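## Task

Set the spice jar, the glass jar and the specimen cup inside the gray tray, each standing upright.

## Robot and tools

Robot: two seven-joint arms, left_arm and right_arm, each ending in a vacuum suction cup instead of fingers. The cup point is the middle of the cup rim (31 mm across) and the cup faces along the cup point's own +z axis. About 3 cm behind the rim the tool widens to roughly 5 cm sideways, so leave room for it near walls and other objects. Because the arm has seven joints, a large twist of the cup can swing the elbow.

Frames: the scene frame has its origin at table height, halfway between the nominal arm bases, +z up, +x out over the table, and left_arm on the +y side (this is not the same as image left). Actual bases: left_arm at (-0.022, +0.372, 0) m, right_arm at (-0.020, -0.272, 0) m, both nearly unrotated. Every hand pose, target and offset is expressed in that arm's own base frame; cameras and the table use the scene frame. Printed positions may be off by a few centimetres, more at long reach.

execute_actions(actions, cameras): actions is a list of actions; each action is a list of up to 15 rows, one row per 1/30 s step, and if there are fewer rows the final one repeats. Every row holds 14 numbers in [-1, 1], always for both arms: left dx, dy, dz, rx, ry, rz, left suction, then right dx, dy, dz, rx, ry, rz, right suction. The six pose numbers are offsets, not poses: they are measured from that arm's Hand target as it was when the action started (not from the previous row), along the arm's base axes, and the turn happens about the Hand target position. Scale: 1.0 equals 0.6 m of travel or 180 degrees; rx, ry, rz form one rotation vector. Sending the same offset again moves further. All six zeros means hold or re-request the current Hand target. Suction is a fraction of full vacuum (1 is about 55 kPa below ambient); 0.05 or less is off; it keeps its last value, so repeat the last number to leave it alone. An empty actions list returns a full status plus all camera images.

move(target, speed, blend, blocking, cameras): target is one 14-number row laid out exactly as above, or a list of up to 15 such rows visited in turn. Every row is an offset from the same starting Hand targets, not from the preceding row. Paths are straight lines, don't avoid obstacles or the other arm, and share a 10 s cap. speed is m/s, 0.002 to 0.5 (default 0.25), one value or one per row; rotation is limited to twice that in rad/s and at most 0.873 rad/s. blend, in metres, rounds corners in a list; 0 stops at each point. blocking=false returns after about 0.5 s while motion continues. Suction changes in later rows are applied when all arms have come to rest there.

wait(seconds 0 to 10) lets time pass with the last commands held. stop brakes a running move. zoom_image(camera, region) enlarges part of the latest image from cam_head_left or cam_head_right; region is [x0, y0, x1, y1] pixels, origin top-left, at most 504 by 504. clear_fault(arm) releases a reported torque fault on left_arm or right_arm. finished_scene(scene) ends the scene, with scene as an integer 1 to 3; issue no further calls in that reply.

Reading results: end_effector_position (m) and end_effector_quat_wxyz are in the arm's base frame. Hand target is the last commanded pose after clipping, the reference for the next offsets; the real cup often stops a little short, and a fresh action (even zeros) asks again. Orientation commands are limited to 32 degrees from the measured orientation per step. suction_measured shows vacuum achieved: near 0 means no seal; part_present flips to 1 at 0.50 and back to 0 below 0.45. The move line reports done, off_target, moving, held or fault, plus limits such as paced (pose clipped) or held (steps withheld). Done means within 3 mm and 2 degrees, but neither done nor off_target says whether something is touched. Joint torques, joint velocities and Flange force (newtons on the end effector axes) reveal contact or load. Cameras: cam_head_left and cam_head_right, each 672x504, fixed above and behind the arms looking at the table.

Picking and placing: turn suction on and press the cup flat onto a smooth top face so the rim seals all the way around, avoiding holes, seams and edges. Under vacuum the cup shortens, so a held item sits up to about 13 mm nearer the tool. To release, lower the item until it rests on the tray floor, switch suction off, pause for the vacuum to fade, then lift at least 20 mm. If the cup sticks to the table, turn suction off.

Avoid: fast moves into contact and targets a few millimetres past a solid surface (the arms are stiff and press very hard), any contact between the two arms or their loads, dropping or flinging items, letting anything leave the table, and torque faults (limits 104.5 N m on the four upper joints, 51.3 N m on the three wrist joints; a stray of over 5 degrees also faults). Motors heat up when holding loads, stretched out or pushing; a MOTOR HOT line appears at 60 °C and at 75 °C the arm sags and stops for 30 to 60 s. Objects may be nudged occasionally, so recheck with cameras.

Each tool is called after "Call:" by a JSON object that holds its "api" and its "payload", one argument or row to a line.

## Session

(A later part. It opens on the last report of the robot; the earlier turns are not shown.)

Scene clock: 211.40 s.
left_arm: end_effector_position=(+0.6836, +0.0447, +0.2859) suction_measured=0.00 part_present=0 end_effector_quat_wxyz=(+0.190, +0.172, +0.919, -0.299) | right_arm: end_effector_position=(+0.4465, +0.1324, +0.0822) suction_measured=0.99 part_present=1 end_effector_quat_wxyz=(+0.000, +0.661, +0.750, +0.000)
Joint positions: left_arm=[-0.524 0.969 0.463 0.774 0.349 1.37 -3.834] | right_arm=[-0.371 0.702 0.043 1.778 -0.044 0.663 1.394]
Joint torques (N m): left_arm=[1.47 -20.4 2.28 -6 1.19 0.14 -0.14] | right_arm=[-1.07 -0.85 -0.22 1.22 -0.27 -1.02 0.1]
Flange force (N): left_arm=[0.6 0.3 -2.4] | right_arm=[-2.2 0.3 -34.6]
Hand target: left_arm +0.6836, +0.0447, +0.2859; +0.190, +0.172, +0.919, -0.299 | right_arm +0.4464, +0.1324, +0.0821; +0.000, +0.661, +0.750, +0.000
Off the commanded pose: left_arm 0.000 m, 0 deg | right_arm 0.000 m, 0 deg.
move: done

Call:
{"api": "move", "payload": {
  "target": [
    [0,0,0,0,0,0,0,0,0,0.0015,0,0,0,1],
    [0,0,0,0,0,0,0,0,0,0.0015,0,0,0,0]
  ]
}}

Call:
{"api": "wait", "payload": {
  "seconds": 0.6
}}

Call:
{"api": "move", "payload": {
  "target": [0,0,0,0,0,0,0,0,0,0.15,0,0,0,0],
  "speed": 0.12,
  "cameras": ["cam_head_left"]
}}

Scene clock: 216.73 s.
left_arm: end_effector_position=(+0.6836, +0.0447, +0.2859) suction_measured=0.00 part_present=0 end_effector_quat_wxyz=(+0.190, +0.172, +0.919, -0.299) | right_arm: end_effector_position=(+0.4464, +0.1324, +0.0831) suction_measured=0.01 part_present=0 end_effector_quat_wxyz=(+0.000, +0.661, +0.750, +0.000)
Joint positions: left_arm=[-0.524 0.969 0.463 0.774 0.349 1.37 -3.834] | right_arm=[-0.371 0.7 0.043 1.778 -0.044 0.665 1.394]
Joint torques (N m): left_arm=[1.45 -20.44 2.33 -6.01 1.23 0.12 -0.24] | right_arm=[-1.08 -6.45 -0.08 -0.51 -0.21 -0.53 0.11]
Flange force (N): left_arm=[0.2 0.3 -2.4] | right_arm=[-2.0 1.4 -21.6]
Hand target: left_arm +0.6836, +0.0447, +0.2859; +0.190, +0.172, +0.919, -0.299 | right_arm +0.4464, +0.1324, +0.0830; +0.000, +0.661, +0.750, +0.000
Off the commanded pose: left_arm 0.000 m, 0 deg | right_arm 0.000 m, 0 deg.
move: done

Scene clock: 217.33 s.
left_arm: end_effector_position=(+0.6836, +0.0447, +0.2859) suction_measured=0.00 part_present=0 end_effector_quat_wxyz=(+0.190, +0.172, +0.919, -0.299) | right_arm: end_effector_position=(+0.4464, +0.1324, +0.0830) suction_measured=0.01 part_present=0 end_effector_quat_wxyz=(+0.000, +0.661, +0.750, +0.000)
Joint positions: left_arm=[-0.524 0.969 0.463 0.774 0.349 1.37 -3.834] | right_arm=[-0.371 0.7 0.043 1.778 -0.044 0.665 1.394]
Joint torques (N m): left_arm=[1.44 -20.45 2.36 -5.96 1.21 0.1 -0.23] | right_arm=[-1.01 -6.26 -0.09 -0.34 -0.26 -0.49 0.13]
Flange force (N): left_arm=[-0.2 0.6 -2.5] | right_arm=[-1.8 1.6 -22.0]
Hand target: left_arm +0.6836, +0.0447, +0.2859; +0.190, +0.172, +0.919, -0.299 | right_arm +0.4464, +0.1324, +0.0830; +0.000, +0.661, +0.750, +0.000
Tool commands: left_gripper/suction=+0.0 right_gripper/suction=+0.0
Off the commanded pose: left_arm 0.000 m, 0 deg | right_arm 0.000 m, 0 deg.
wait: 0.60 s; at rest by 0.17 s

Scene clock: 218.40 s.
left_arm: end_effector_position=(+0.6836, +0.0447, +0.2859) suction_measured=0.00 part_present=0 end_effector_quat_wxyz=(+0.190, +0.172, +0.919, -0.299) | right_arm: end_effector_position=(+0.4464, +0.1324, +0.1730) suction_measured=0.01 part_present=0 end_effector_quat_wxyz=(+0.000, +0.661, +0.750, +0.000)
Joint positions: left_arm=[-0.524 0.969 0.463 0.774 0.349 1.37 -3.834] | right_arm=[-0.38 0.546 0.056 1.695 -0.036 0.901 1.387]
Joint torques (N m): left_arm=[1.47 -20.44 2.32 -6 1.18 0.06 -0.22] | right_arm=[-0.79 -14.97 0.5 -4.91 -0.18 -0.13 0.11]
Flange force (N): left_arm=[0.0 0.5 -2.5] | right_arm=[-0.9 3.1 -1.0]
Hand target: left_arm +0.6836, +0.0447, +0.2859; +0.190, +0.172, +0.919, -0.299 | right_arm +0.4464, +0.1324, +0.1730; +0.000, +0.661, +0.750, +0.000
Off the commanded pose: left_arm 0.000 m, 0 deg | right_arm 0.000 m, 0 deg.
move: done
Images, in order (width x height): cam_head_left 672x504.

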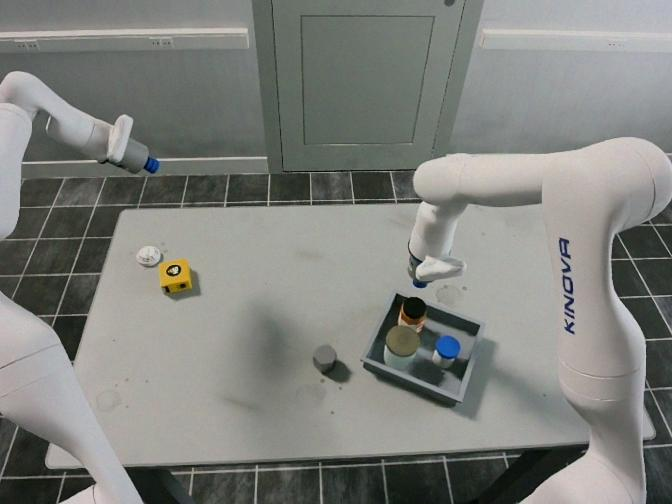

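Call:
{"api": "finished_scene", "payload": {
  "scene": 2
}}

The scene is finished: the task was done.


## Next scene

Set the prescription vial inside the gray tray, standing upright.

Call:
{"api": "execute_actions", "payload": {
  "actions": []
}}

Call:
{"api": "zoom_image", "payload": {
  "camera": "cam_head_left",
  "region": [140, 190, 560, 460]
}}

Scene clock: 0.00 s.
left_arm: end_effector_position=(+0.2980, -0.0530, +0.1046) suction_measured=0.01 part_present=0 end_effector_quat_wxyz=(+0.006, -0.172, +0.967, +0.188) | right_arm: end_effector_position=(+0.1655, +0.3901, +0.3522) suction_measured=0.00 part_present=0 end_effector_quat_wxyz=(-0.423, +0.813, +0.398, +0.030)
Joint positions: left_arm=[0.459 0.537 -0.098 2.166 -0.449 0.682 -2.034] | right_arm=[-0.745 0.117 -0.002 2.037 -1.079 0.951 0.817]
Joint velocities: within noise
Joint torques (N m): no reading
Motor temperatures (°C): left_arm=[35 32 30 32 41 44 44] | right_arm=[34 35 33 32 34 42 38]
Flange force (N): no reading
Hand target: left_arm +0.2980, -0.0530, +0.1046; +0.006, -0.172, +0.967, +0.188 | right_arm +0.1655, +0.3901, +0.3522; -0.423, +0.813, +0.398, +0.030
Tool commands: left_gripper/suction=+0.0 right_gripper/suction=+0.0

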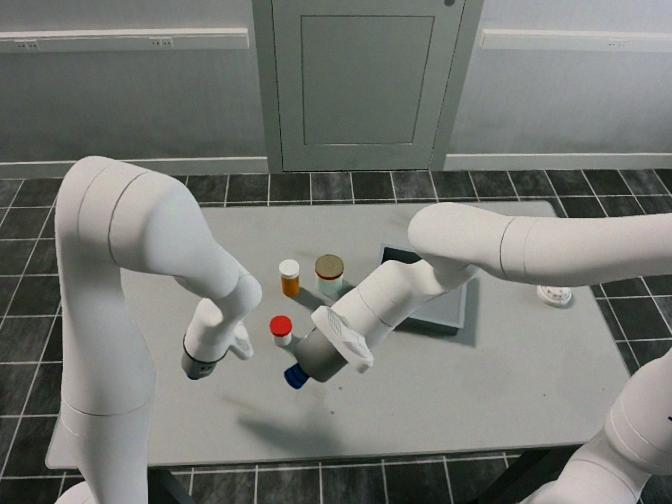

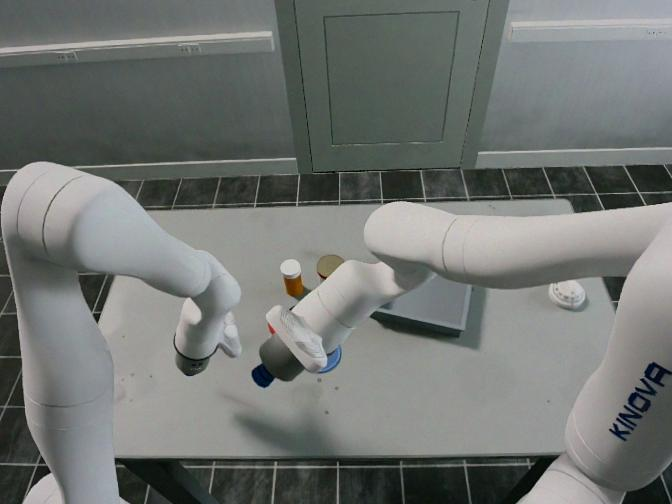

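Scaled by 1.200 from the camera's 672x504 image, which has a finer 960x720 frame.

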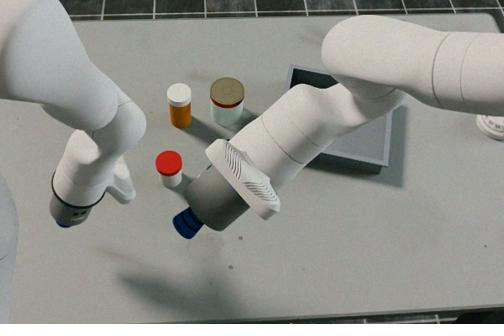

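Call:
{"api": "move", "payload": {
  "target": [0,0,0,0,0,0,0,0.224,-0.567,-0.18,-0.2591,-0.1048,0,0],
  "speed": 0.4,
  "cameras": ["all"]
}}

Call:
{"api": "zoom_image", "payload": {
  "camera": "cam_head_left",
  "region": [260, 230, 500, 350]
}}

Call:
{"api": "zoom_image", "payload": {
  "camera": "cam_head_left",
  "region": [250, 240, 350, 340]
}}

Scene clock: 13.03 s.
left_arm: end_effector_position=(+0.2980, -0.0530, +0.1046) suction_measured=0.01 part_present=0 end_effector_quat_wxyz=(+0.006, -0.172, +0.967, +0.188) | right_arm: end_effector_position=(+0.2999, +0.0499, +0.2442) suction_measured=0.00 part_present=0 end_effector_quat_wxyz=(+0.001, +0.898, +0.440, +0.000)
Joint positions: left_arm=[0.459 0.537 -0.098 2.166 -0.449 0.682 -2.034] | right_arm=[-0.51 0.11 0.288 2.086 -0.035 0.95 0.708]
Joint torques (N m): left_arm=[1.48 -11.6 -0.98 -2.26 -0.09 0.52 -0.24] | right_arm=[-0.77 -7.23 0.38 -5.21 -0.19 -0.16 0.09]
Flange force (N): left_arm=[-3.3 1.1 -0.9] | right_arm=[0.3 1.7 -2.1]
Hand target: left_arm +0.2980, -0.0530, +0.1046; +0.006, -0.172, +0.967, +0.188 | right_arm +0.2999, +0.0499, +0.2442; +0.001, +0.898, +0.440, +0.000
Off the commanded pose: left_arm 0.000 m, 0 deg | right_arm 0.000 m, 0 deg.
move: done

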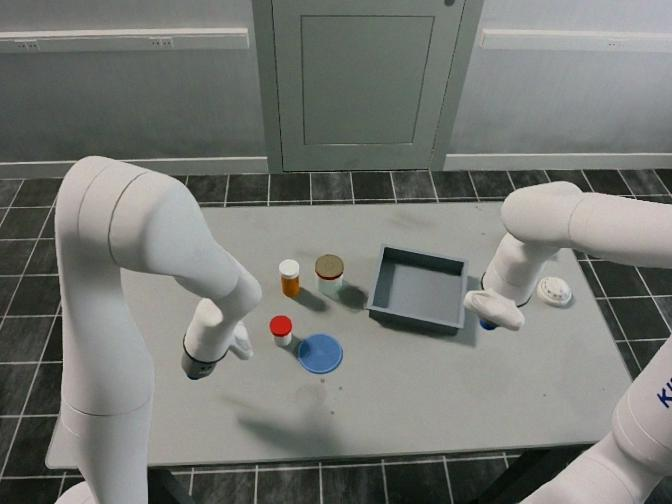

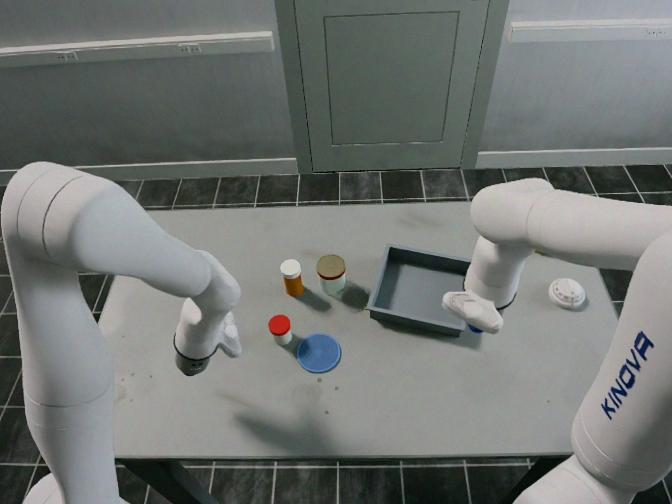

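Scaled by 2.100 from the camera's 672x504 image, which has a finer 960x720 frame.

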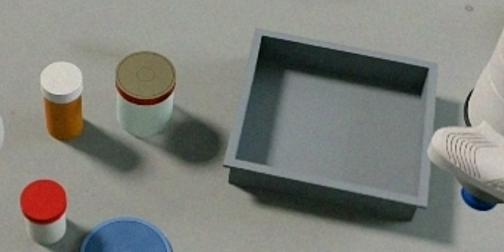

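Scaled by 5.040 from the camera's 672x504 image, which has a finer 960x720 frame.

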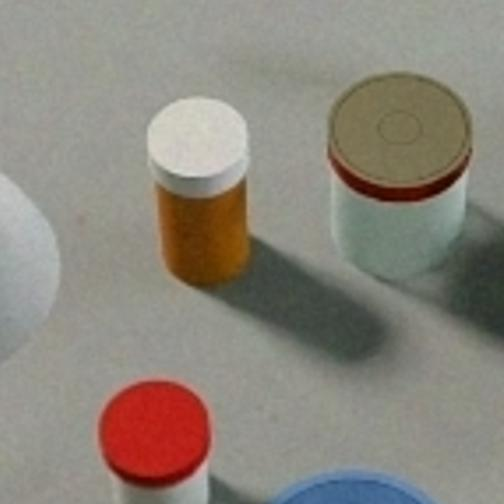

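Call:
{"api": "move", "payload": {
  "target": [
    [0,0,0,0,0,0,0,0.4535,0.5835,-0.09,0,0,0,0],
    [0,0,0,0,0,0,0,0.4535,0.5835,-0.2387,0,0,0,0]
  ],
  "speed": [0.3,0.2],
  "blend": [0.03,0],
  "cameras": ["all"]
}}

Call:
{"api": "zoom_image", "payload": {
  "camera": "cam_head_left",
  "region": [245, 230, 335, 320]
}}

Call:
{"api": "zoom_image", "payload": {
  "camera": "cam_head_right",
  "region": [245, 230, 335, 320]
}}

Scene clock: 33.60 s.
left_arm: end_effector_position=(+0.2980, -0.0530, +0.1046) suction_measured=0.01 part_present=0 end_effector_quat_wxyz=(+0.006, -0.172, +0.967, +0.188) | right_arm: end_effector_position=(+0.5720, +0.4000, +0.1010) suction_measured=0.00 part_present=0 end_effector_quat_wxyz=(+0.001, +0.898, +0.440, +0.000)
Joint positions: left_arm=[0.459 0.537 -0.098 2.166 -0.449 0.682 -2.034] | right_arm=[-0.691 1.191 0.177 0.597 -0.166 1.362 0.32]
Joint torques (N m): left_arm=[1.47 -11.61 -0.98 -2.26 -0.08 0.55 -0.22] | right_arm=[-0.71 -24.11 1.11 -6.28 -0.21 -0.17 0.09]
Flange force (N): left_arm=[-3.3 1.1 -0.8] | right_arm=[9.0 3.7 -0.7]
Hand target: left_arm +0.2980, -0.0530, +0.1046; +0.006, -0.172, +0.967, +0.188 | right_arm +0.5720, +0.4000, +0.1009; +0.001, +0.898, +0.440, +0.000
Off the commanded pose: left_arm 0.000 m, 0 deg | right_arm 0.000 m, 0 deg.
move: done

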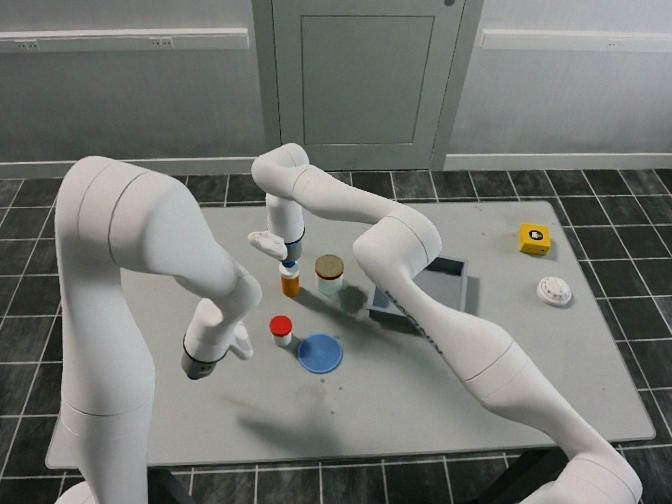

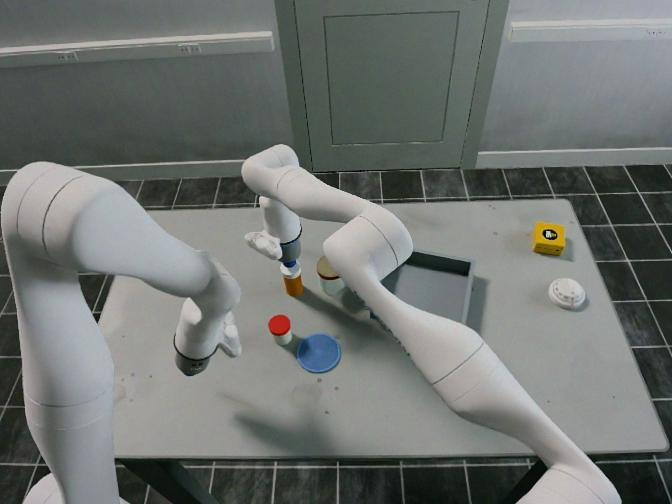

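Scaled by 5.600 from the camera's 672x504 image, which has a finer 960x720 frame.

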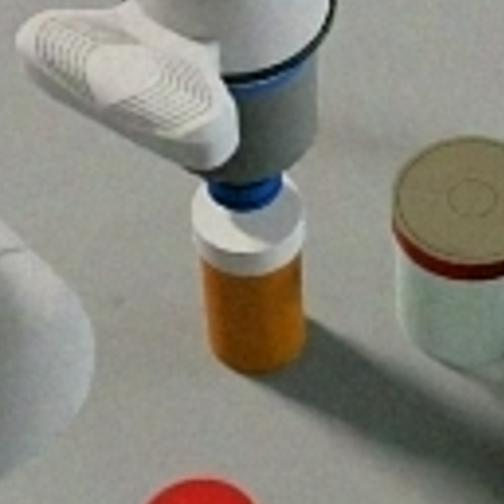

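Scaled by 5.600 from the camera's 672x504 image, which has a finer 960x720 frame.

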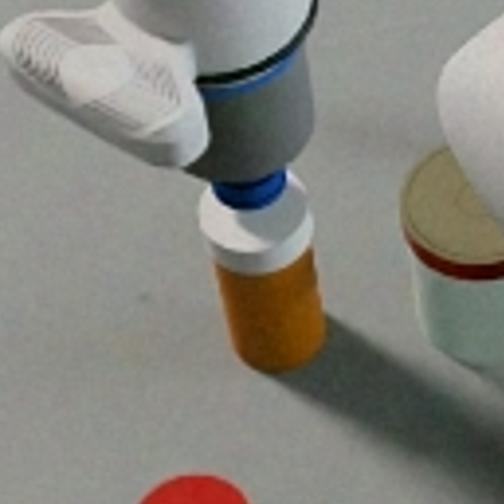

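Call:
{"api": "move", "payload": {
  "target": [0,0,0,0,0,0,0,0,-0.0017,-0.0275,0,0,0,1],
  "speed": 0.06
}}

Call:
{"api": "wait", "payload": {
  "seconds": 0.4
}}

Scene clock: 43.30 s.
left_arm: end_effector_position=(+0.2980, -0.0530, +0.1046) suction_measured=0.01 part_present=0 end_effector_quat_wxyz=(+0.006, -0.172, +0.967, +0.188) | right_arm: end_effector_position=(+0.5720, +0.3990, +0.0844) suction_measured=0.39 part_present=0 end_effector_quat_wxyz=(+0.001, +0.898, +0.440, +0.000)
Joint positions: left_arm=[0.459 0.537 -0.098 2.166 -0.449 0.682 -2.034] | right_arm=[-0.691 1.205 0.175 0.621 -0.166 1.325 0.324]
Joint torques (N m): left_arm=[1.44 -11.6 -0.97 -2.23 -0.08 0.54 -0.2] | right_arm=[-0.78 -24.35 1.12 -6.19 -0.27 -0.13 0.1]
Flange force (N): left_arm=[-3.4 1.0 -0.9] | right_arm=[9.5 4.0 -0.1]
Hand target: left_arm +0.2980, -0.0530, +0.1046; +0.006, -0.172, +0.967, +0.188 | right_arm +0.5720, +0.3990, +0.0844; +0.001, +0.898, +0.440, +0.000
Off the commanded pose: left_arm 0.000 m, 0 deg | right_arm 0.000 m, 0 deg.
move: done

Scene clock: 43.70 s.
left_arm: end_effector_position=(+0.2980, -0.0530, +0.1046) suction_measured=0.01 part_present=0 end_effector_quat_wxyz=(+0.006, -0.172, +0.967, +0.188) | right_arm: end_effector_position=(+0.5719, +0.3990, +0.0844) suction_measured=0.85 part_present=1 end_effector_quat_wxyz=(+0.001, +0.898, +0.440, +0.000)
Joint positions: left_arm=[0.459 0.537 -0.098 2.166 -0.449 0.682 -2.034] | right_arm=[-0.691 1.205 0.175 0.621 -0.166 1.325 0.324]
Joint torques (N m): left_arm=[1.52 -11.66 -0.96 -2.29 -0.04 0.52 -0.23] | right_arm=[-0.72 -24.43 1.16 -6.44 -0.24 -0.14 0.08]
Flange force (N): left_arm=[-3.4 1.1 -0.6] | right_arm=[7.7 3.4 0.2]
Hand target: left_arm +0.2980, -0.0530, +0.1046; +0.006, -0.172, +0.967, +0.188 | right_arm +0.5719, +0.3990, +0.0844; +0.001, +0.898, +0.440, +0.000
Tool commands: left_gripper/suction=+0.0 right_gripper/suction=+1.0
Off the commanded pose: left_arm 0.000 m, 0 deg | right_arm 0.000 m, 0 deg.
wait: 0.40 s; at rest by 0.17 s

Call:
{"api": "move", "payload": {
  "target": [
    [0,0,0,0,0,0,0,0,0,0.19,0,0,0,1],
    [0,0,0,0,0,0,0,-0.0673,-0.5045,0.19,0,0,0,1],
    [0,0,0,0,0,0,0,-0.0673,-0.5045,0.015,0,0,0,1],
    [0,0,0,0,0,0,0,-0.0673,-0.5045,-0.004,0,0,0,1]
  ],
  "speed": [0.15,0.22,0.18,0.03],
  "blend": [0.03,0.03,0.003,0],
  "cameras": ["cam_head_left"]
}}

Call:
{"api": "zoom_image", "payload": {
  "camera": "cam_head_left",
  "region": [350, 220, 500, 350]
}}

Scene clock: 51.80 s.
left_arm: end_effector_position=(+0.2980, -0.0530, +0.1046) suction_measured=0.01 part_present=0 end_effector_quat_wxyz=(+0.006, -0.172, +0.967, +0.188) | right_arm: end_effector_position=(+0.5316, +0.0963, +0.0821) suction_measured=0.95 part_present=1 end_effector_quat_wxyz=(+0.001, +0.898, +0.440, +0.000)
Joint positions: left_arm=[0.459 0.537 -0.098 2.166 -0.449 0.682 -2.034] | right_arm=[-0.322 0.829 0.165 1.497 -0.162 0.829 0.811]
Joint torques (N m): left_arm=[1.48 -11.65 -0.86 -2.23 -0.08 0.57 -0.2] | right_arm=[-0.72 -18.81 1.28 -4.68 -0.17 -0.1 0.1]
Flange force (N): left_arm=[-3.4 1.1 -0.5] | right_arm=[1.8 3.3 0.5]
Hand target: left_arm +0.2980, -0.0530, +0.1046; +0.006, -0.172, +0.967, +0.188 | right_arm +0.5316, +0.0963, +0.0820; +0.001, +0.898, +0.440, +0.000
Off the commanded pose: left_arm 0.000 m, 0 deg | right_arm 0.000 m, 0 deg.
move: done
Images, in order (width x height): cam_head_left 672x504.

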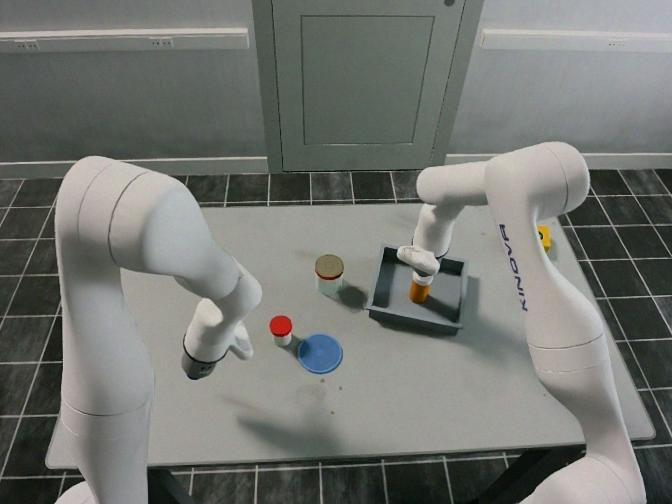

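Scaled by 3.360 from the camera's 672x504 image, which has a finer 960x720 frame.

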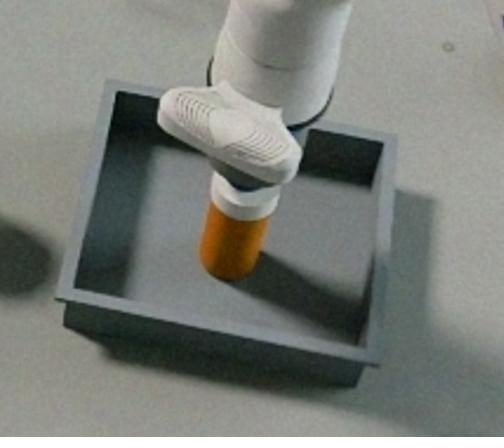

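Call:
{"api": "move", "payload": {
  "target": [0,0,0,0,0,0,0,0,0,-0.0067,0,0,0,1],
  "speed": 0.02
}}

Scene clock: 56.27 s.
left_arm: end_effector_position=(+0.2980, -0.0530, +0.1046) suction_measured=0.01 part_present=0 end_effector_quat_wxyz=(+0.006, -0.172, +0.967, +0.188) | right_arm: end_effector_position=(+0.5316, +0.0963, +0.0781) suction_measured=0.95 part_present=1 end_effector_quat_wxyz=(+0.001, +0.898, +0.440, +0.000)
Joint positions: left_arm=[0.459 0.537 -0.098 2.166 -0.449 0.682 -2.034] | right_arm=[-0.322 0.835 0.164 1.499 -0.163 0.82 0.812]
Joint torques (N m): left_arm=[1.53 -11.59 -0.93 -2.3 -0.06 0.55 -0.22] | right_arm=[-1.03 -7.33 0.04 -0.64 -0.31 -0.66 0.14]
Flange force (N): left_arm=[-3.4 1.3 -0.7] | right_arm=[-0.2 2.2 -21.8]
Hand target: left_arm +0.2980, -0.0530, +0.1046; +0.006, -0.172, +0.967, +0.188 | right_arm +0.5316, +0.0963, +0.0780; +0.001, +0.898, +0.440, +0.000
Off the commanded pose: left_arm 0.000 m, 0 deg | right_arm 0.000 m, 0 deg.
move: done

Call:
{"api": "move", "payload": {
  "target": [
    [0,0,0,0,0,0,0,0,0,0.0008,0,0,0,1],
    [0,0,0,0,0,0,0,0,0,0.0008,0,0,0,0]
  ]
}}

Call:
{"api": "wait", "payload": {
  "seconds": 0.6
}}

Call:
{"api": "move", "payload": {
  "target": [0,0,0,0,0,0,0,0,0,0.12,0,0,0,0],
  "speed": 0.12,
  "cameras": ["cam_head_left"]
}}

Scene clock: 62.20 s.
left_arm: end_effector_position=(+0.2980, -0.0530, +0.1046) suction_measured=0.01 part_present=0 end_effector_quat_wxyz=(+0.006, -0.172, +0.967, +0.188) | right_arm: end_effector_position=(+0.5316, +0.0963, +0.0785) suction_measured=0.00 part_present=0 end_effector_quat_wxyz=(+0.001, +0.898, +0.440, +0.000)
Joint positions: left_arm=[0.459 0.537 -0.098 2.166 -0.449 0.682 -2.034] | right_arm=[-0.322 0.834 0.164 1.499 -0.163 0.821 0.811]
Joint torques (N m): left_arm=[1.53 -11.61 -0.93 -2.26 -0.1 0.49 -0.24] | right_arm=[-1.03 -8.61 0.11 -0.94 -0.33 -0.45 0.13]
Flange force (N): left_arm=[-3.5 1.1 -0.9] | right_arm=[0.1 2.6 -19.1]
Hand target: left_arm +0.2980, -0.0530, +0.1046; +0.006, -0.172, +0.967, +0.188 | right_arm +0.5316, +0.0963, +0.0785; +0.001, +0.898, +0.440, +0.000
Off the commanded pose: left_arm 0.000 m, 0 deg | right_arm 0.000 m, 0 deg.
move: done

Scene clock: 62.80 s.
left_arm: end_effector_position=(+0.2980, -0.0530, +0.1046) suction_measured=0.01 part_present=0 end_effector_quat_wxyz=(+0.006, -0.172, +0.967, +0.188) | right_arm: end_effector_position=(+0.5316, +0.0963, +0.0785) suction_measured=0.00 part_present=0 end_effector_quat_wxyz=(+0.001, +0.898, +0.440, +0.000)
Joint positions: left_arm=[0.459 0.537 -0.098 2.166 -0.449 0.682 -2.034] | right_arm=[-0.322 0.834 0.164 1.499 -0.163 0.821 0.811]
Joint torques (N m): left_arm=[1.5 -11.64 -0.94 -2.31 -0.09 0.53 -0.22] | right_arm=[-0.95 -8.19 0.17 -0.74 -0.32 -0.46 0.14]
Flange force (N): left_arm=[-3.3 1.2 -0.7] | right_arm=[0.3 2.5 -19.9]
Hand target: left_arm +0.2980, -0.0530, +0.1046; +0.006, -0.172, +0.967, +0.188 | right_arm +0.5316, +0.0963, +0.0785; +0.001, +0.898, +0.440, +0.000
Tool commands: left_gripper/suction=+0.0 right_gripper/suction=+0.0
Off the commanded pose: left_arm 0.000 m, 0 deg | right_arm 0.000 m, 0 deg.
wait: 0.60 s; at rest by 0.17 s

Scene clock: 63.73 s.
left_arm: end_effector_position=(+0.2980, -0.0530, +0.1046) suction_measured=0.01 part_present=0 end_effector_quat_wxyz=(+0.006, -0.172, +0.967, +0.188) | right_arm: end_effector_position=(+0.5316, +0.0963, +0.1505) suction_measured=0.00 part_present=0 end_effector_quat_wxyz=(+0.001, +0.898, +0.440, +0.000)
Joint positions: left_arm=[0.459 0.537 -0.098 2.166 -0.449 0.682 -2.034] | right_arm=[-0.333 0.728 0.185 1.442 -0.144 0.985 0.797]
Joint torques (N m): left_arm=[1.46 -11.69 -0.9 -2.29 -0.1 0.53 -0.2] | right_arm=[-0.78 -17.84 1.22 -5.31 -0.15 -0.16 0.11]
Flange force (N): left_arm=[-3.4 1.0 -0.6] | right_arm=[1.7 3.2 -0.7]
Hand target: left_arm +0.2980, -0.0530, +0.1046; +0.006, -0.172, +0.967, +0.188 | right_arm +0.5316, +0.0963, +0.1505; +0.001, +0.898, +0.440, +0.000
Off the commanded pose: left_arm 0.000 m, 0 deg | right_arm 0.000 m, 0 deg.
move: done
Images, in order (width x height): cam_head_left 672x504.

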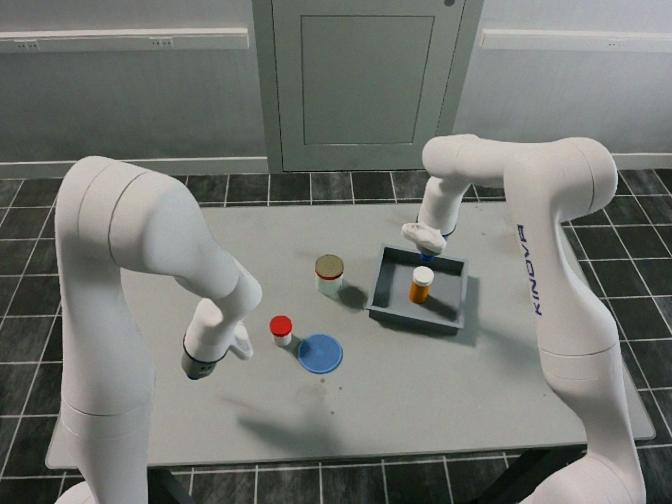

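Call:
{"api": "finished_scene", "payload": {
  "scene": 3
}}

The scene is finished: the task was done.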